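## Task

Take the white radish and the tomato out of the pan and get both completely into the bag, in the space between its two layers. When done, every other item, including the white ball, must sit in the pan; the loaded part of the bag must rest on the table; no more than one corner of the bag may lie on an arm's base; no part of the bag may be in the pan or hang beyond the table edge by more than about a finger's width.

## Robot and tools

ROBOT. There are two six-joint arms, left_arm and right_arm, and each has a parallel gripper. Joint order for every row and every per-joint list in a result: waist, shoulder, elbow, wrist pitch, wrist yaw, wrist roll. Stated ranges in rad: waist -2.618 to 3.054, shoulder 0.000 to 3.142, elbow 0.000 to 3.142, wrist pitch -1.571 to 1.571, wrist yaw -1.571 to 1.571, wrist roll -2.094 to 2.094. The true limits can differ from these by up to 0.059 rad (first four joints) or 0.124 rad (yaw, roll).

FRAMES. Scene frame: origin at table-top height, halfway between the nominal bases, +x out over the table, +z up, left_arm toward +y (arm names do not match image sides). Calibrated bases: left_arm at (-0.019, +0.343, +0.033) m, quat_wxyz (+1.000, 0, 0, -0.008); right_arm at (-0.046, -0.254, +0.023) m, quat_wxyz (+1.000, 0, 0, +0.016). The end_effector_position (m) and end_effector_quat_wxyz printed for each gripper are in that arm's own base frame and may be a few cm off. That point lies between the finger pads, roughly 1 cm short of the tips; fingers point along gripper +z and close along its y axis.

ROW FORMAT. Every row holds 14 numbers in [-1, 1]: six joint displacements then the opening for left_arm, then the same seven for right_arm. Both arms are always present. Joint numbers are scaled offsets, not angles: 1.0 equals 2.224 rad for waist, shoulder and elbow, and 8.485 rad for the three wrist joints. They are measured from the Joint targets shown when the action (or move) begins, never from the previous row, so resending the same offset moves the joint further. Sending 0 for an arm's joints re-commands its current targets. Opening is absolute: +1 fully open, -1 shut; send the current value again to leave a gripper alone.

execute_actions(actions, cameras). actions is a list of actions; each action is a list of up to 15 rows, one per 1/30 s step, with the last row held to step 15. An action is rejected for both arms if any joint would end more than 0.059 rad (0.124 for yaw/roll) beyond its range, counted from the start-of-action targets; a malformed action, or a failing first action, rejects the whole call. Images come back only for an empty actions list or when named in cameras (["all"], a list of names, [] for none). Camera names: cam_head_left, cam_head_right, cam_high, cam_low, cam_left_wrist, cam_right_wrist, all 896x504.

move(target, speed, blend, opening_speed, grip_force, blocking, cameras). target is one 14-number row or a list of up to 15 rows; every row's displacements count from the Joint targets at the call's start. All joints of both arms travel together, so grippers follow curves, with no avoidance of objects or the other arm. speed: rad/s for the joint with furthest to go, 0.004 to 12.57, default 0.5, one value or one per leg. blend: rad of corner rounding per waypoint, default 0 (stop at each). opening_speed: per-second rate of opening change, at least 0.2; use it for slow closing on soft items. grip_force: newtons per pad, 10 to 50, one value or per arm; it persists and low values close slowly. blocking=false returns after about 0.5 s while the move continues. The long path is capped at 10 s. The result adds a move: line such as done, off_target, moving, held or fault, plus limits=held if steps were withheld.

wait(seconds) lets time pass (0 to 3600) and returns early if a running move ends. stop brakes a running move; braking needs room. zoom_image(camera, region=[x0,y0,x1,y1]) enlarges part of that camera's newest image, at most 504x504 px. finished_scene(scene) ends scene 1 or 2 irreversibly and usually reports success.

RESULTS. Joint positions and velocities list each arm's joints (rad, rad/s) then the pad gap (m; 0.094 fully open). Joint targets are the base for your next offsets. grip_measured is on the opening scale and reads slightly wide when empty; a full squeeze reads below the object's width. "joint sent to its limit" means a joint was clipped at its real end. "joint command not followed" means the clearance check altered some steps. Joint torques are raw drive outputs with offsets and noise; joints 1-3 wrap at ±28 N m. Per step, targets stay within 0.339 rad (big joints) or 2.2 rad (wrist) of the measured angle, and a target placing the gripper over 200 mm away is scaled back.

CAUTIONS. Do not drop items, release moving ones, slam, or push hard; a hard hit on fixed or heavy things fails the scene, as does a moderate collision between arms (including one gripper closing on the other's fingers). Anything left off the table fails the task. Loose items may get nudged occasionally. Holding loads, reaching far, or pushing into unreachable poses heats motors: MOTOR HOT at 75 °C, fold-and-idle fault at 90 °C, arm collapse at 100 °C. If an arm is stuck pressing, command its targets back past its measured positions. Time keeps running while you think.

Each tool is called after "Emit:" in YAML: its name, and indented under it one key for each argument.

## Session

Emit:
execute_actions:
  actions: []

Scene clock: 0.00 s.
left_arm: end_effector_position=(+0.3974, -0.0003, +0.0922) grip_measured=+1.000 end_effector_quat_wxyz=(+0.578, -0.042, +0.815, -0.028) | right_arm: end_effector_position=(+0.3882, -0.0040, +0.0938) grip_measured=+1.000 end_effector_quat_wxyz=(+0.584, -0.002, +0.812, -0.016)
Joint positions: left_arm=[-0.004 1.548 0.371 0.839 -0.008 -0.102 0.094] | right_arm=[0 1.515 0.33 0.862 0.024 -0.022 0.094]
Joint velocities: within noise
Joint torques (N m): no reading
Heat: left arm: 25 °C; right arm: 28 °C.
Joint targets: left_arm=[-0.004 1.545 0.375 0.833 -0.008 -0.102] | right_arm=[0.000 1.507 0.340 0.875 0.024 -0.022]
Tool commands: left_gripper/opening=+1.0 right_gripper/opening=+1.0

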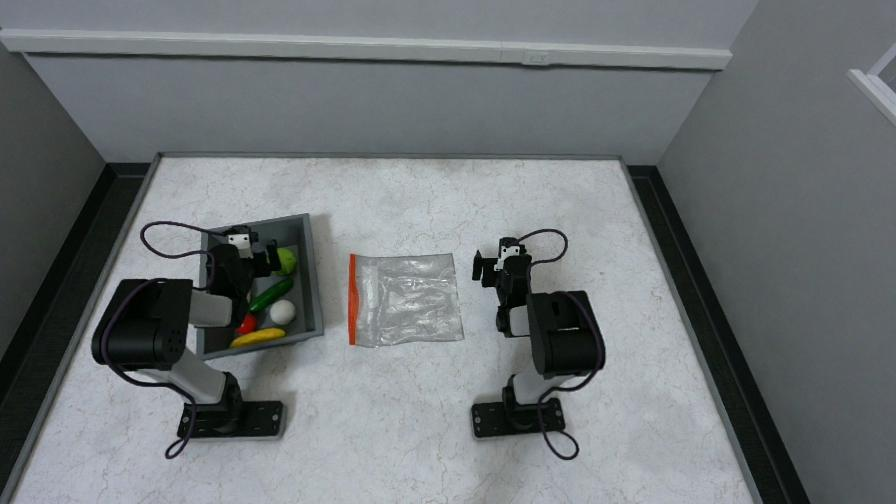

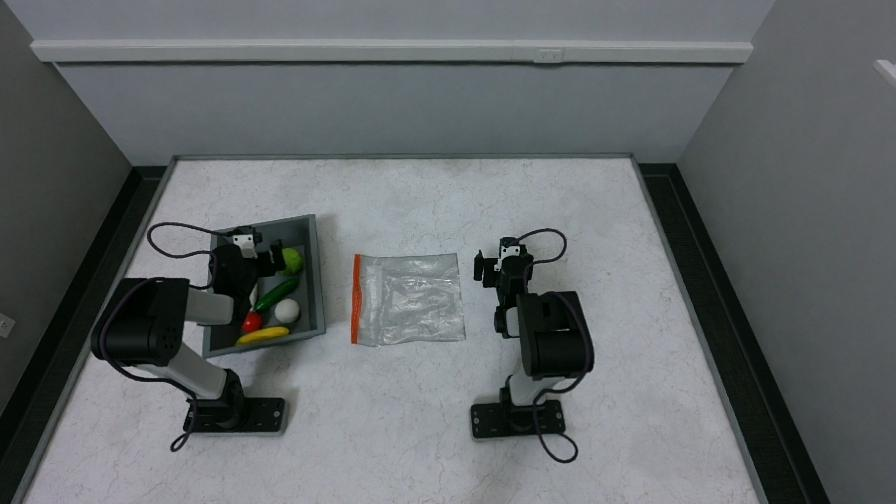

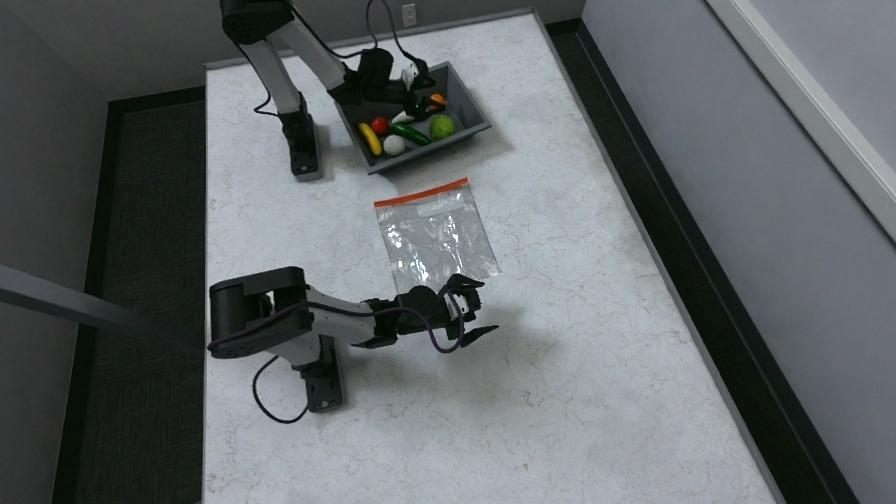

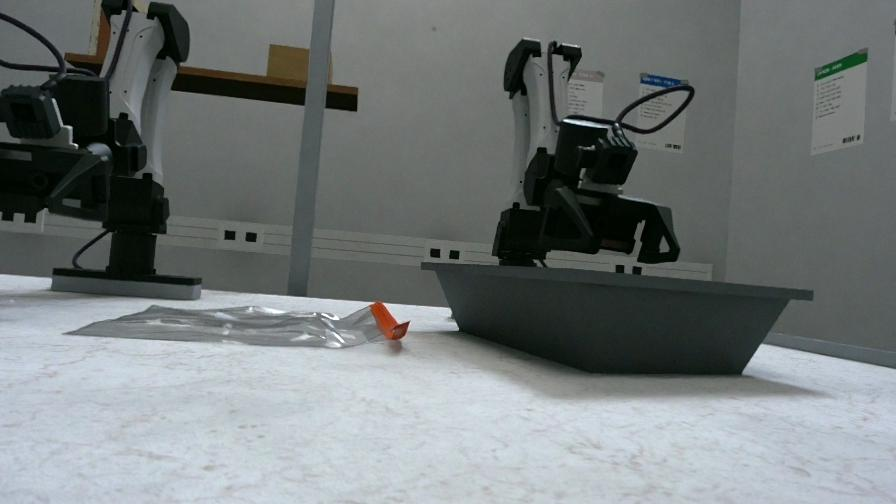

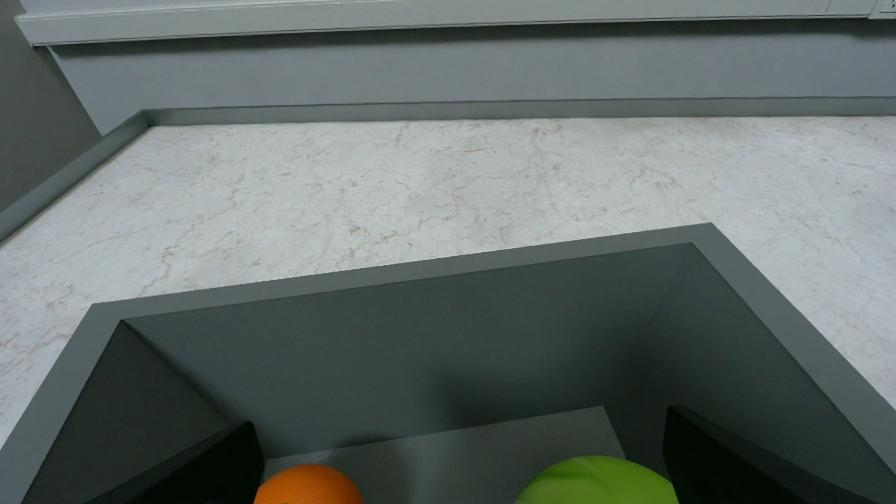

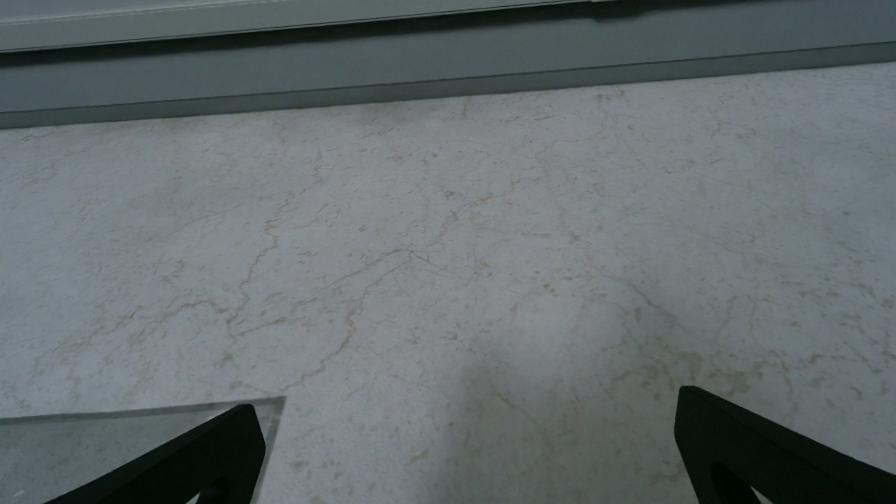

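Emit:
zoom_image:
  camera: "cam_low"
  region: [50, 280, 450, 370]

Emit:
zoom_image:
  camera: "cam_high"
  region: [320, 50, 520, 300]

Emit:
zoom_image:
  camera: "cam_head_right"
  region: [190, 200, 480, 370]

Scaled by 1.260 from the camera's image (finer frame: 1280x720).

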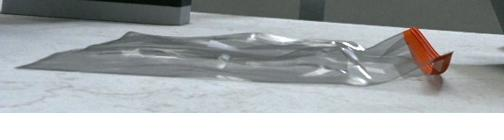

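Scaled by 2.016 from the camera's image (finer frame: 1280x720).

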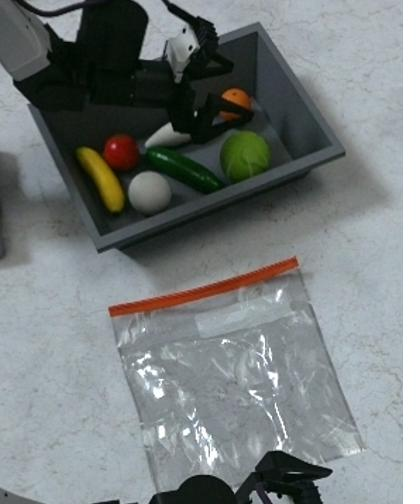

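Scaled by 1.738 from the camera's image (finer frame: 1280x720).

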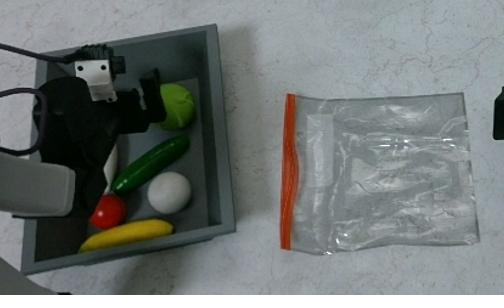

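Emit:
move:
  target:
    - [0.0018,0.0247,0.281,-0.0628,0.0354,0.0118,1,0,0,0,0,0,0,1]
    - [-0.0769,0.0994,0.2968,-0.1972,0.1244,0.0118,1,0,0,0,0,0,0,1]
  speed: 1.2
  blend: [0.2,0]
  cameras: ["all"]

Scene clock: 8.33 s.
left_arm: end_effector_position=(+0.2631, -0.1948, +0.0889) grip_measured=+1.000 end_effector_quat_wxyz=(-0.036, +0.072, +0.870, -0.487) | right_arm: end_effector_position=(+0.3882, -0.0040, +0.0938) grip_measured=+1.000 end_effector_quat_wxyz=(+0.584, -0.002, +0.812, -0.016)
Joint positions: left_arm=[-0.167 1.75 1.016 -0.82 1.021 -0.012 0.094] | right_arm=[0 1.515 0.33 0.862 0.024 -0.022 0.094]
Joint torques (N m): left_arm=[-0.42 -5.85 8.13 0.22 0.78 0.1] | right_arm=[0.03 -5.48 6.19 1.99 -0.02 0.04]
Heat: left arm: 28 °C; right arm: 28 °C.
Joint targets: left_arm=[-0.175 1.766 1.035 -0.840 1.048 -0.002] | right_arm=[0.000 1.507 0.340 0.875 0.024 -0.022]
move: done

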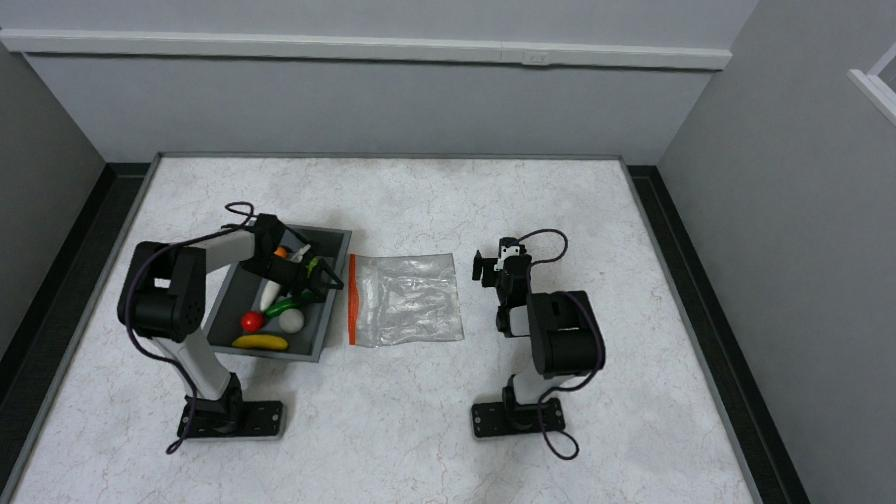

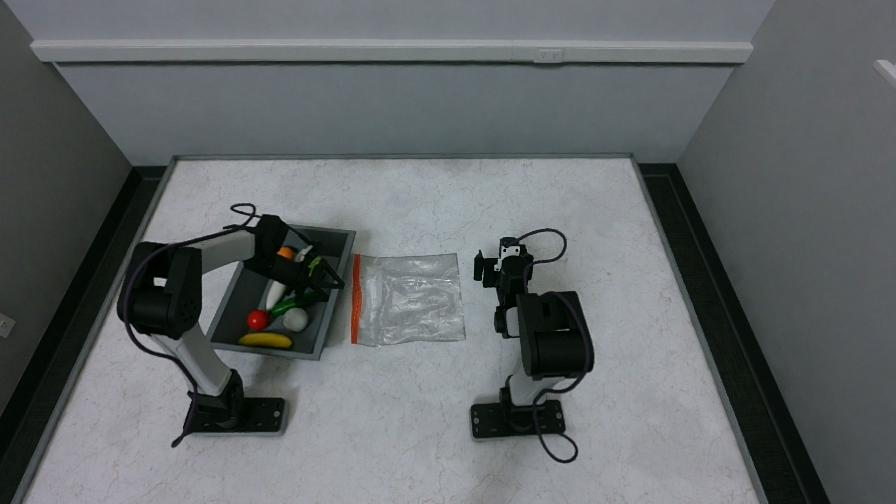

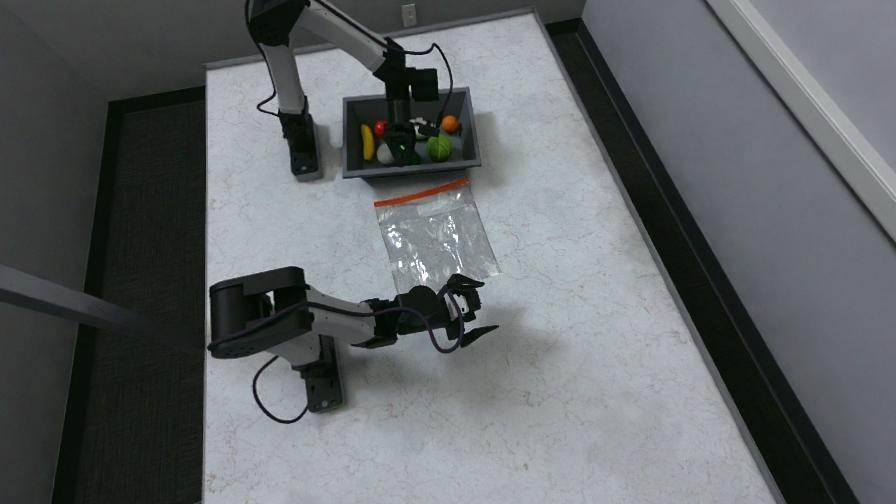

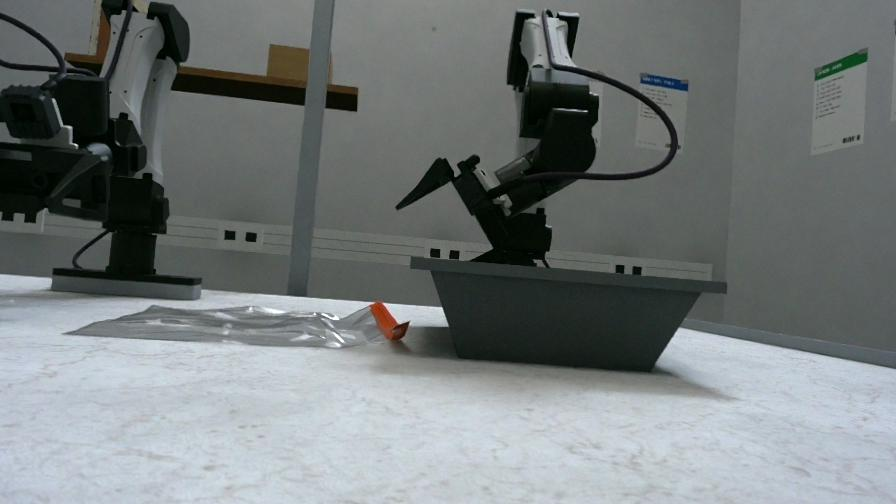

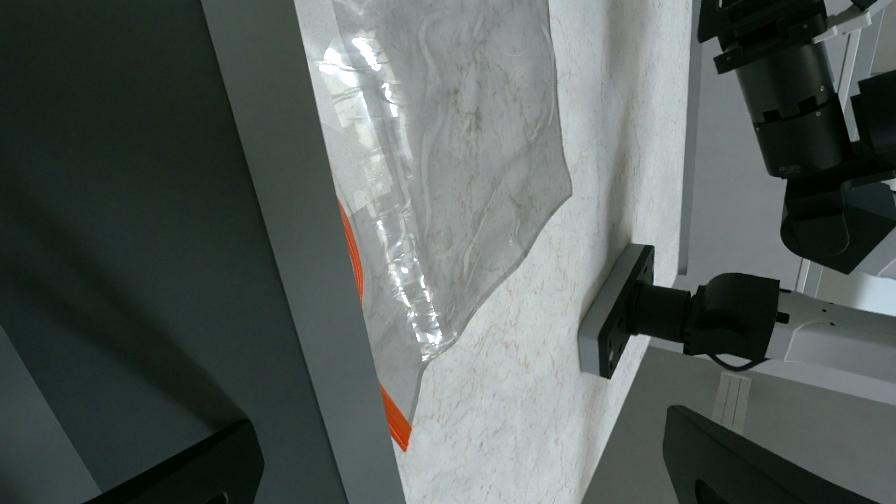

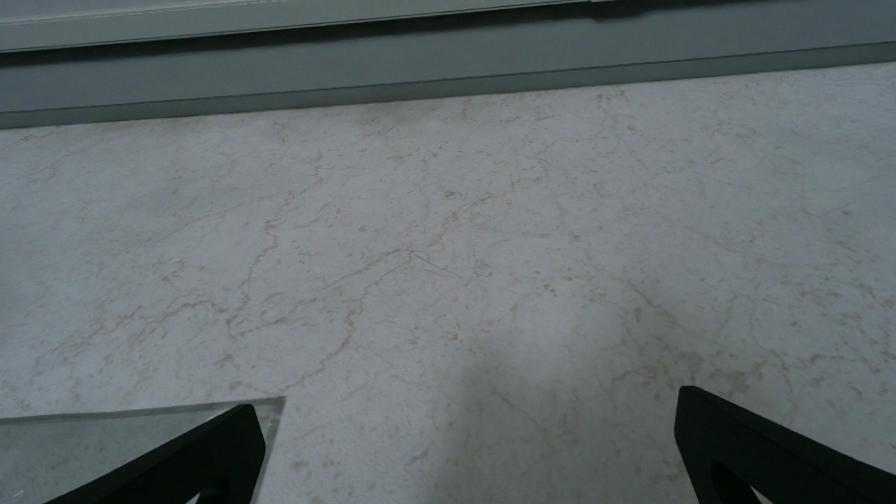

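Emit:
move:
  target: [-0.2109,0.009,0.2532,-0.064,-0.1235,-0.0594,0.1,0,0,0,0,0,0,1]
  speed: 1.2
  cameras: ["cam_head_left","cam_low","cam_left_wrist","cam_high"]

Emit:
zoom_image:
  camera: "cam_head_left"
  region: [190, 200, 480, 370]

Emit:
zoom_image:
  camera: "cam_high"
  region: [320, 50, 520, 300]

Emit:
zoom_image:
  camera: "cam_low"
  region: [300, 220, 500, 370]

Scene clock: 11.90 s.
left_arm: end_effector_position=(+0.2598, -0.1976, +0.1383) grip_measured=+0.102 end_effector_quat_wxyz=(+0.001, +0.074, +0.997, -0.011) | right_arm: end_effector_position=(+0.3882, -0.0040, +0.0938) grip_measured=+1.000 end_effector_quat_wxyz=(+0.584, -0.002, +0.812, -0.016)
Joint positions: left_arm=[-0.641 1.766 1.58 -1.372 0.016 -0.493 0.052] | right_arm=[0 1.515 0.33 0.862 0.024 -0.022 0.094]
Joint torques (N m): left_arm=[0.01 -6.39 8.77 0.3 -0.17 -0.14] | right_arm=[0.05 -5.46 6.22 1.98 -0.02 0.04]
Heat: left arm: 27 °C; right arm: 28 °C.
Joint targets: left_arm=[-0.644 1.786 1.599 -1.384 0.000 -0.506] | right_arm=[0.000 1.507 0.340 0.875 0.024 -0.022]
move: done
Images, in order (width x height): cam_head_left 896x504, cam_high 896x504, cam_low 896x504, cam_left_wrist 896x504.

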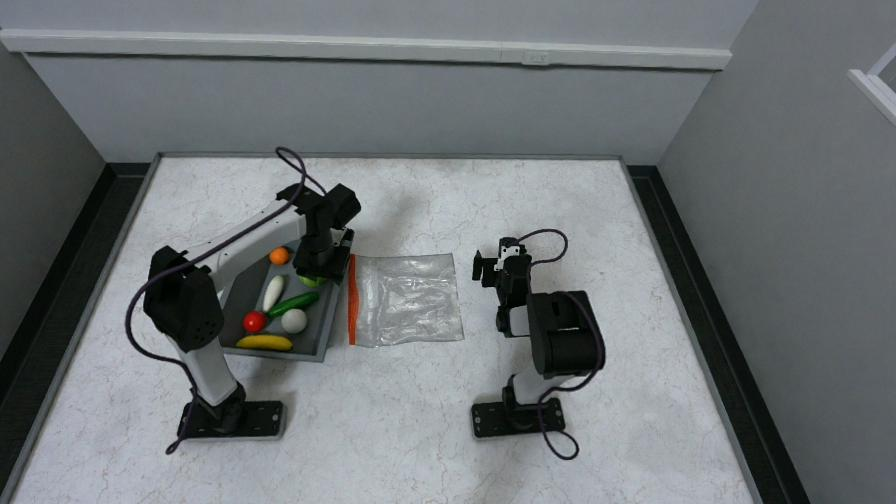

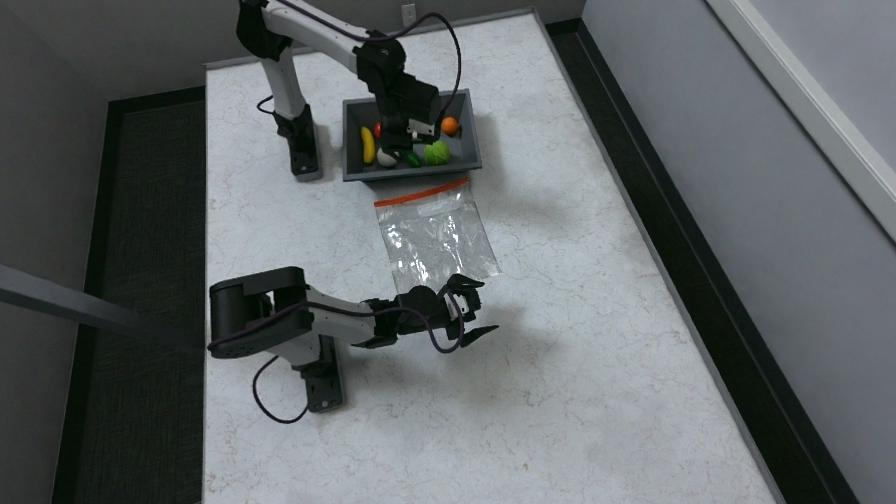

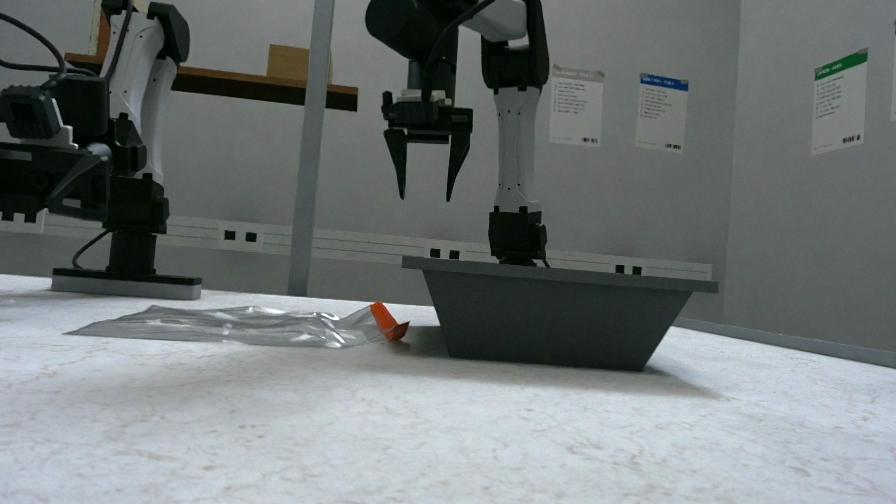

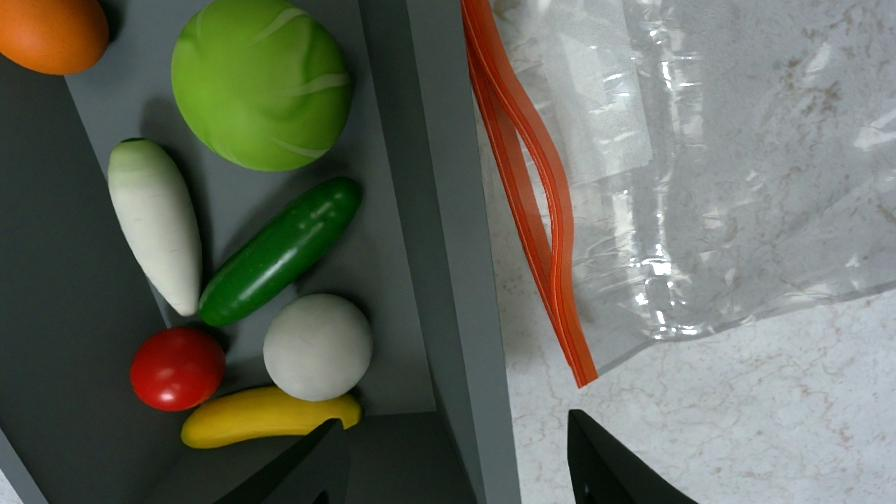

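Scaled by 1.738 from the camera's image (finer frame: 1280x720).

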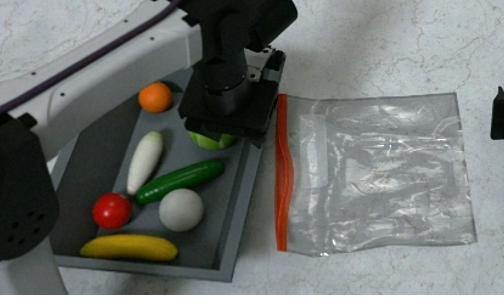

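Scaled by 2.016 from the camera's image (finer frame: 1280x720).

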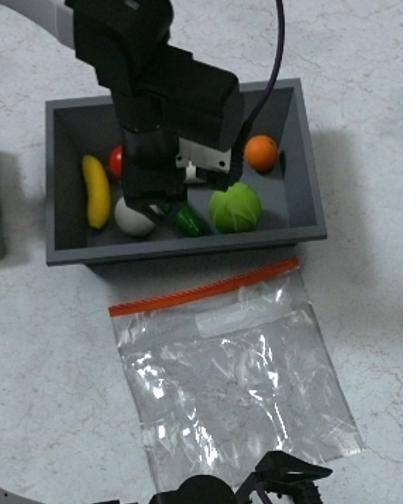

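Scaled by 2.520 from the camera's image (finer frame: 1280x720).

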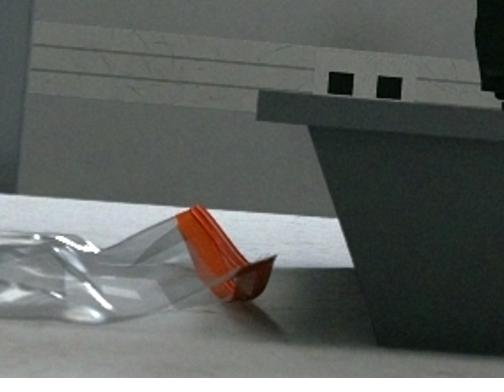

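Emit:
move:
  target:
    - [-0.0135,0.0364,-0.1736,0.055,0,0,0.1,0,0,0,0,0,0,1]
    - [-0.0135,0.0364,-0.1736,0.055,0,0,-0.9,0,0,0,0,0,0,1]
    - [0.125,-0.0238,-0.2495,0.0592,0,0.0165,-0.9,0,0,0,0,0,0,1]
  speed: [0.6,0.6,0.25]
  grip_force: [30,50]
  cameras: ["cam_head_left","cam_low","cam_left_wrist"]

Scene clock: 18.57 s.
left_arm: end_effector_position=(+0.2804, -0.1009, +0.0214) grip_measured=-0.405 end_effector_quat_wxyz=(+0.019, +0.011, +0.999, +0.026) | right_arm: end_effector_position=(+0.3882, -0.0040, +0.0938) grip_measured=+1.000 end_effector_quat_wxyz=(+0.584, -0.002, +0.812, -0.016)
Joint positions: left_arm=[-0.382 1.738 1.07 -0.885 -0.063 -0.359 0.028] | right_arm=[0 1.515 0.33 0.862 0.024 -0.022 0.094]
Joint torques (N m): left_arm=[1.46 -7.58 3.84 0.5 0.51 -0.11] | right_arm=[0.03 -5.48 6.22 1.98 -0.02 0.04]
Heat: left arm: 27 °C; right arm: 29 °C.
Joint targets: left_arm=[-0.366 1.733 1.044 -0.881 0.000 -0.366] | right_arm=[0.000 1.507 0.340 0.875 0.024 -0.022]
grip_force (N): 30, 50
move: off_target (left_arm); left_arm: the wrist yaw is farthest, 0.063 rad from its target

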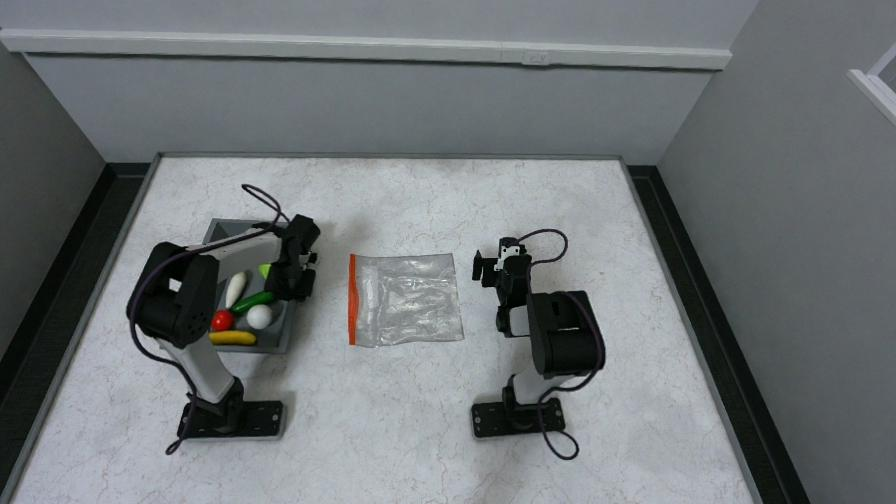

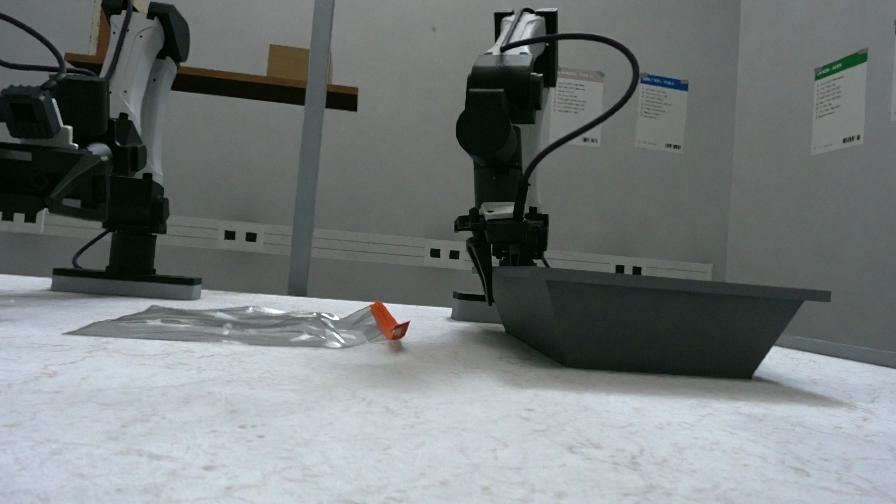

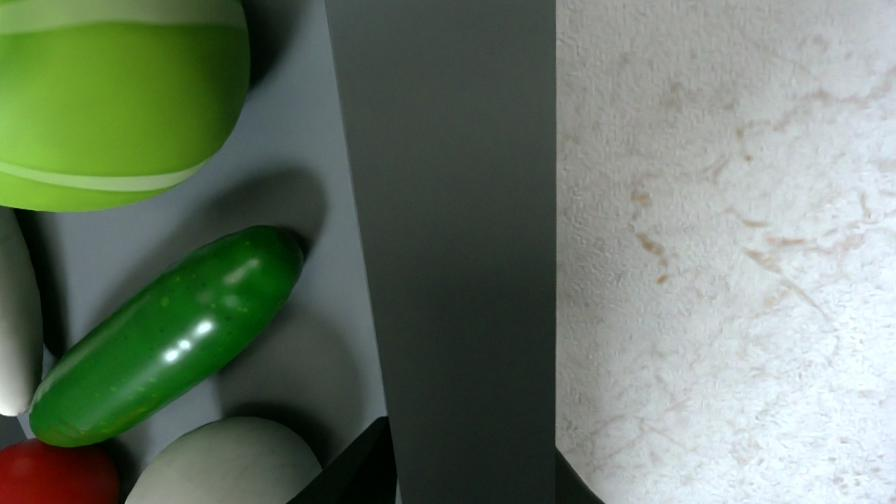

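Emit:
move:
  target:
    - [0,0,0,0,0,0,0.1,0,0,0,0,0,0,0]
    - [0,-0.0391,0.1043,-0.0377,0,0,0.1,0,0,0,0,0,0,0]
    - [0.2554,-0.0288,0.17,-0.0522,0,0.0856,0.1,0.4024,0.3615,0.8426,-0.2768,-0.0028,0.1051,0]
  speed: 1.2
  grip_force: [50,50]
  blend: [0,0.05,0]
  cameras: ["all"]

Emit:
zoom_image:
  camera: "cam_low"
  region: [250, 150, 550, 370]

Scene clock: 26.50 s.
left_arm: end_effector_position=(+0.2893, +0.0603, +0.1258) grip_measured=+0.098 end_effector_quat_wxyz=(+0.002, +0.075, +0.997, +0.007) | right_arm: end_effector_position=(+0.2768, +0.3472, +0.0977) grip_measured=+0.001 end_effector_quat_wxyz=(+0.002, -0.019, +1.000, -0.002)
Joint positions: left_arm=[0.198 1.652 1.401 -1.312 -0.013 0.348 0.052] | right_arm=[0.9 2.292 2.187 -1.467 0.005 0.862 0.047]
Joint torques (N m): left_arm=[0.55 -5.59 8.99 0.28 0.13 0.09] | right_arm=[-0.35 -10.04 8.54 0.15 -0.03 0.13]
Heat: left arm: 27 °C; right arm: 30 °C.
Joint targets: left_arm=[0.202 1.669 1.422 -1.324 0.000 0.360] | right_arm=[0.896 2.311 2.215 -1.473 0.001 0.870]
move: done

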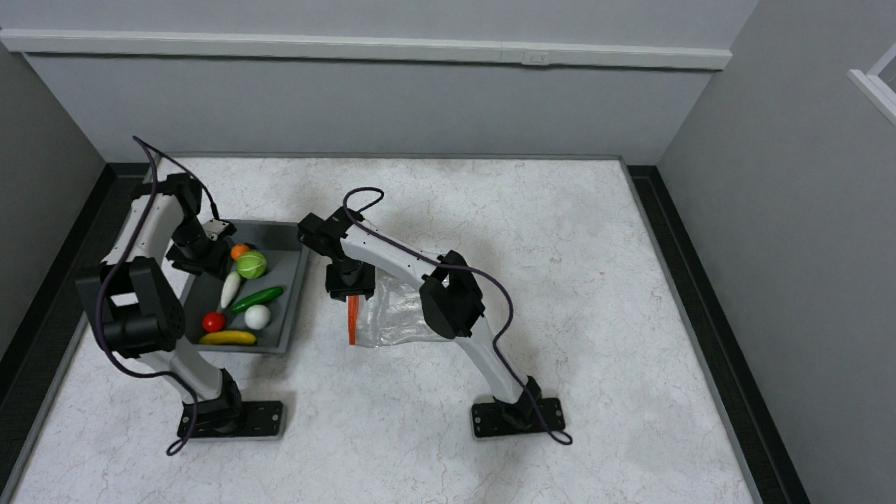

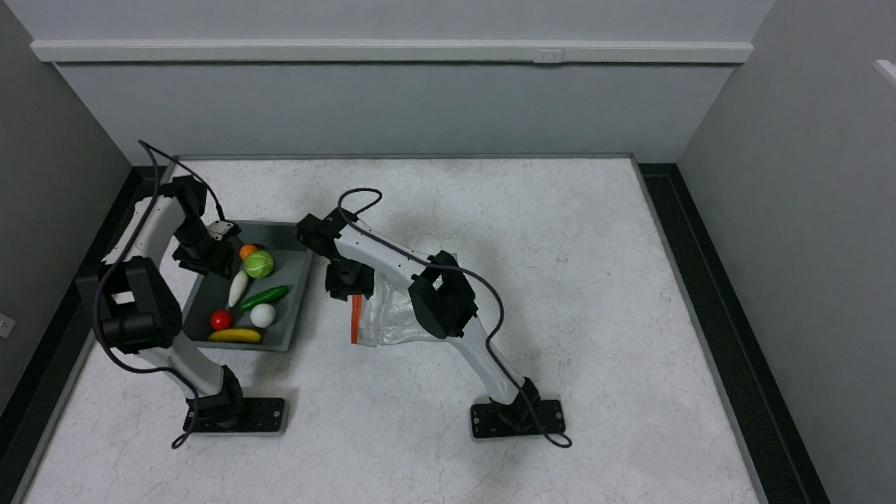

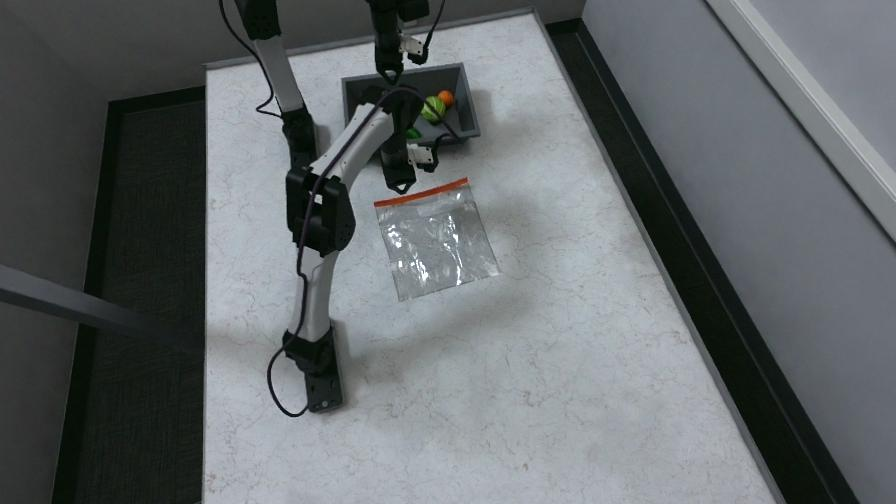

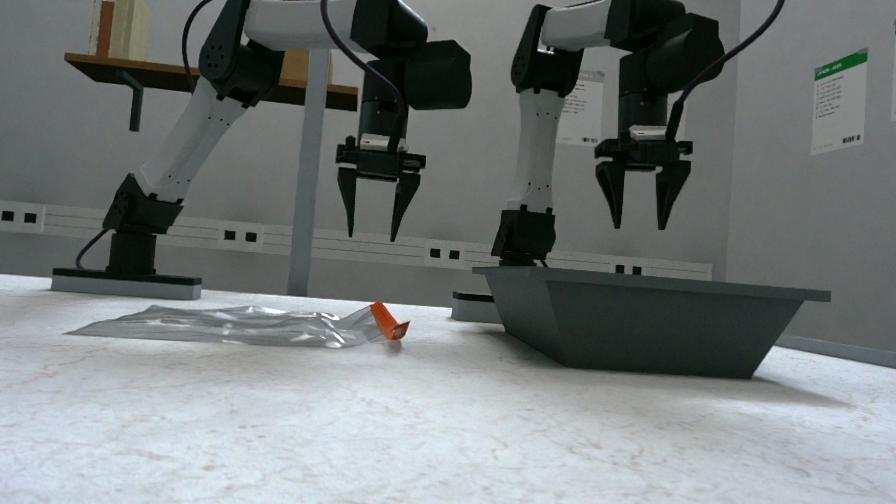

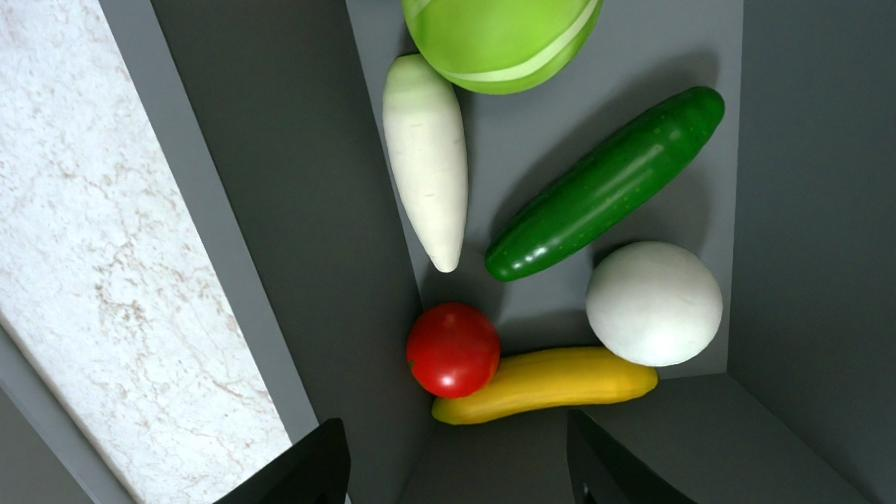

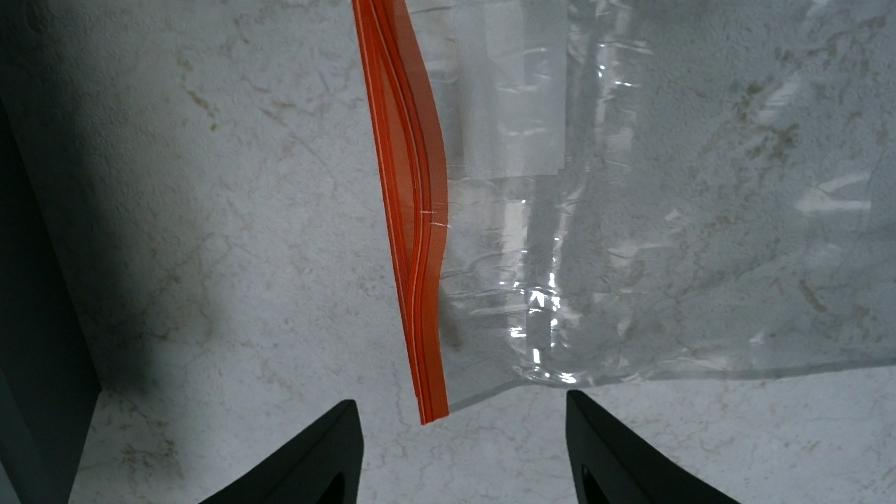

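Scaled by 1.680 from the camera's image (finer frame: 1280x720).

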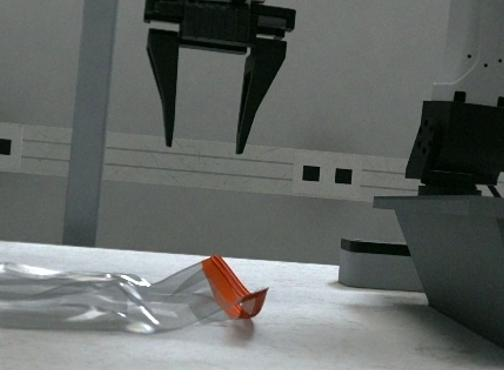

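Emit:
zoom_image:
  camera: "cam_right_wrist"
  region: [330, 0, 530, 440]

Scaled by 1.145 from the camera's image (finer frame: 1280x720).

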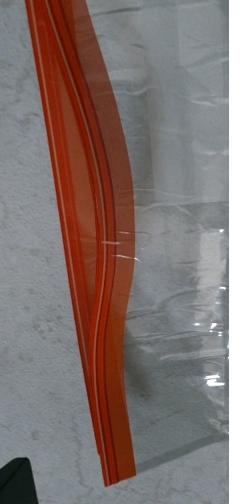

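Emit:
move:
  target:
    - [-0.004,0.0674,-0.0099,0.0203,0,-0.0171,-0.064,-0.0226,0.0328,-0.0148,0.0123,0,-0.0065,-0.255]
    - [-0.004,0.1075,-0.0985,0.054,0,-0.0171,-0.064,-0.0226,0.0414,-0.0998,0.0368,0,-0.0065,-0.255]
  speed: [0.8,0.35]
  blend: [0.02,0]
  cameras: ["all"]

Emit:
zoom_image:
  camera: "cam_low"
  region: [250, 200, 500, 370]

Emit:
zoom_image:
  camera: "cam_right_wrist"
  region: [200, 100, 704, 504]

Emit:
zoom_image:
  camera: "cam_high"
  region: [320, 100, 520, 300]

Scene clock: 33.07 s.
left_arm: end_effector_position=(+0.3279, +0.0680, +0.0081) grip_measured=-0.062 end_effector_quat_wxyz=(+0.005, +0.015, +1.000, +0.008) | right_arm: end_effector_position=(+0.3085, +0.3453, +0.0076) grip_measured=-0.254 end_effector_quat_wxyz=(+0.003, -0.011, +1.000, +0.000)
Joint positions: left_arm=[0.198 1.893 1.212 -0.876 -0.013 0.228 0.044] | right_arm=[0.843 2.388 1.995 -1.173 0.004 0.821 0.035]
Joint torques (N m): left_arm=[-0.16 -7.3 5.52 0.54 0.12 -0.15] | right_arm=[0.25 -10.96 5.68 0.38 -0.03 -0.03]
Heat: left arm: 28 °C; right arm: 32 °C.
Joint targets: left_arm=[0.193 1.908 1.203 -0.866 0.000 0.215] | right_arm=[0.846 2.403 1.992 -1.161 0.000 0.814]
move: done

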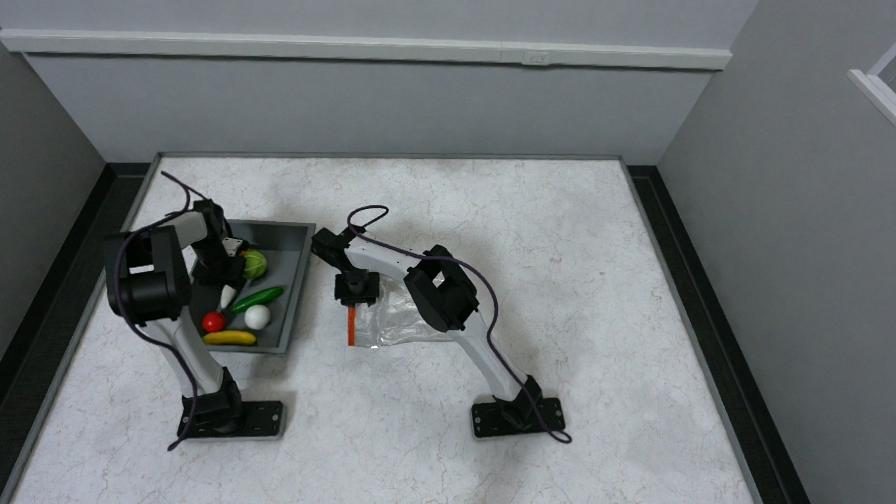

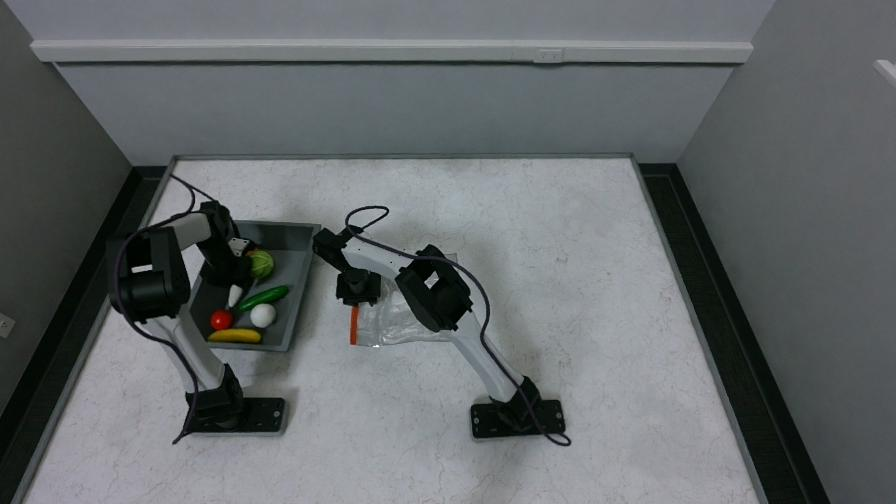

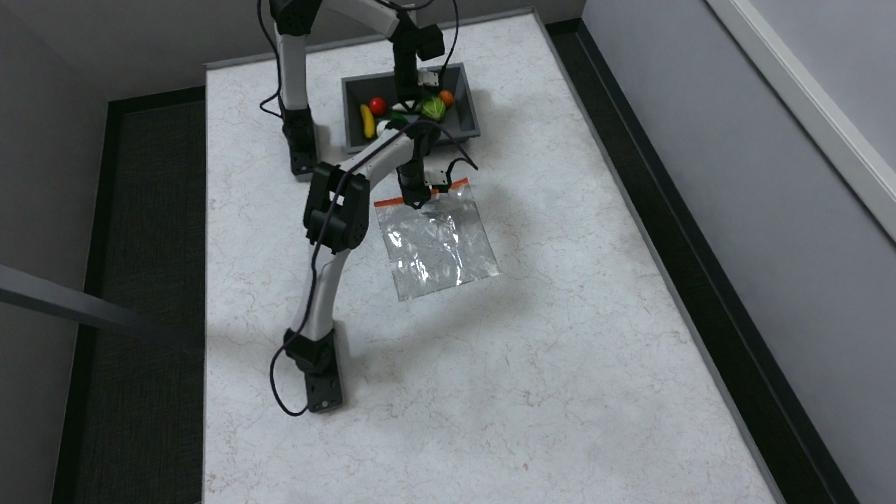

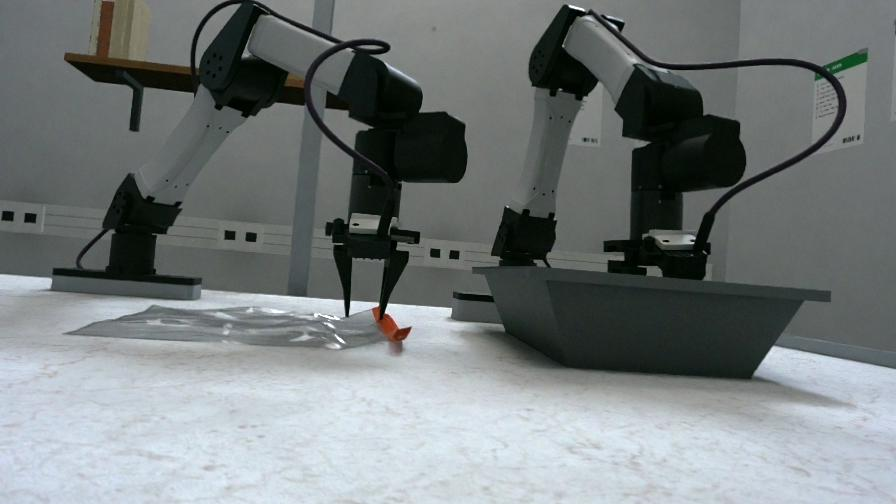

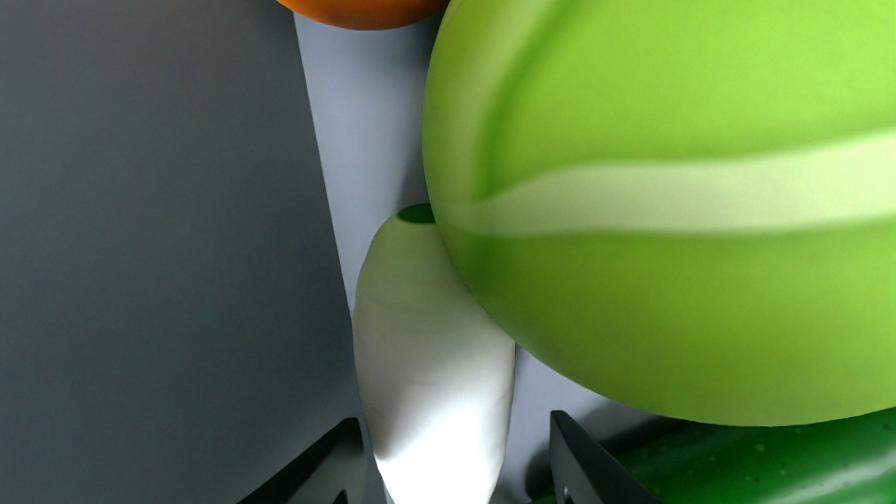

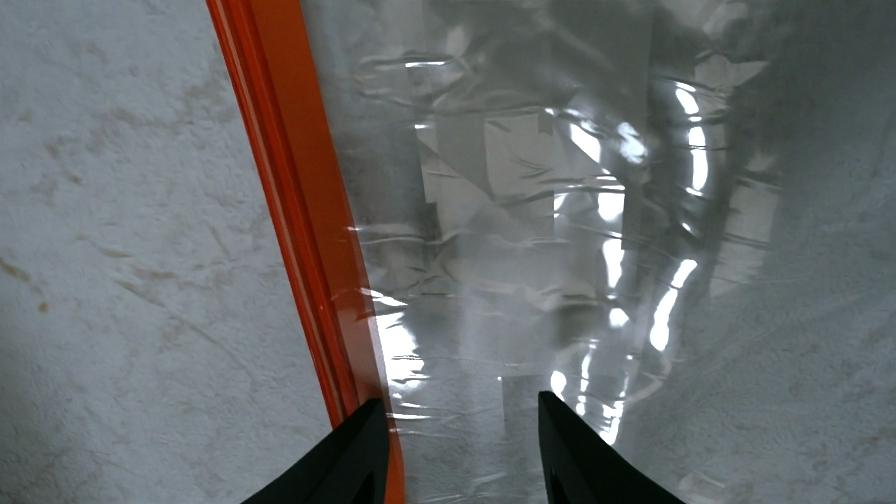

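Scaled by 2.016 from the camera's image (finer frame: 1280x720).

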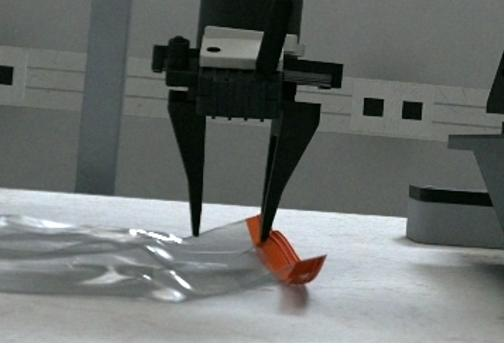

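Scaled by 1.000.

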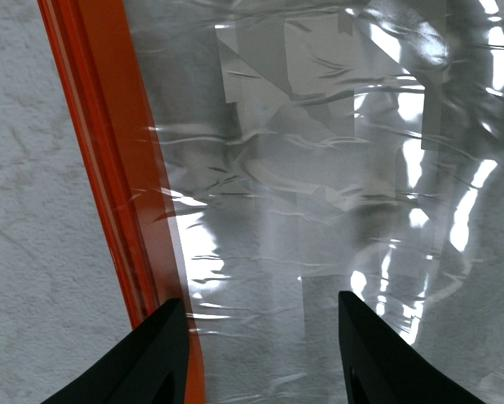

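Scaled by 2.520 from the camera's image (finer frame: 1280x720).

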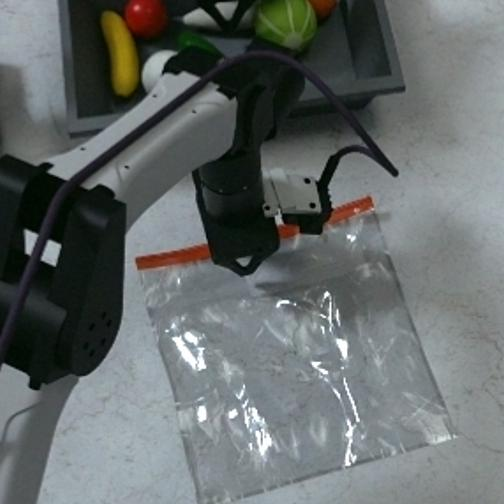

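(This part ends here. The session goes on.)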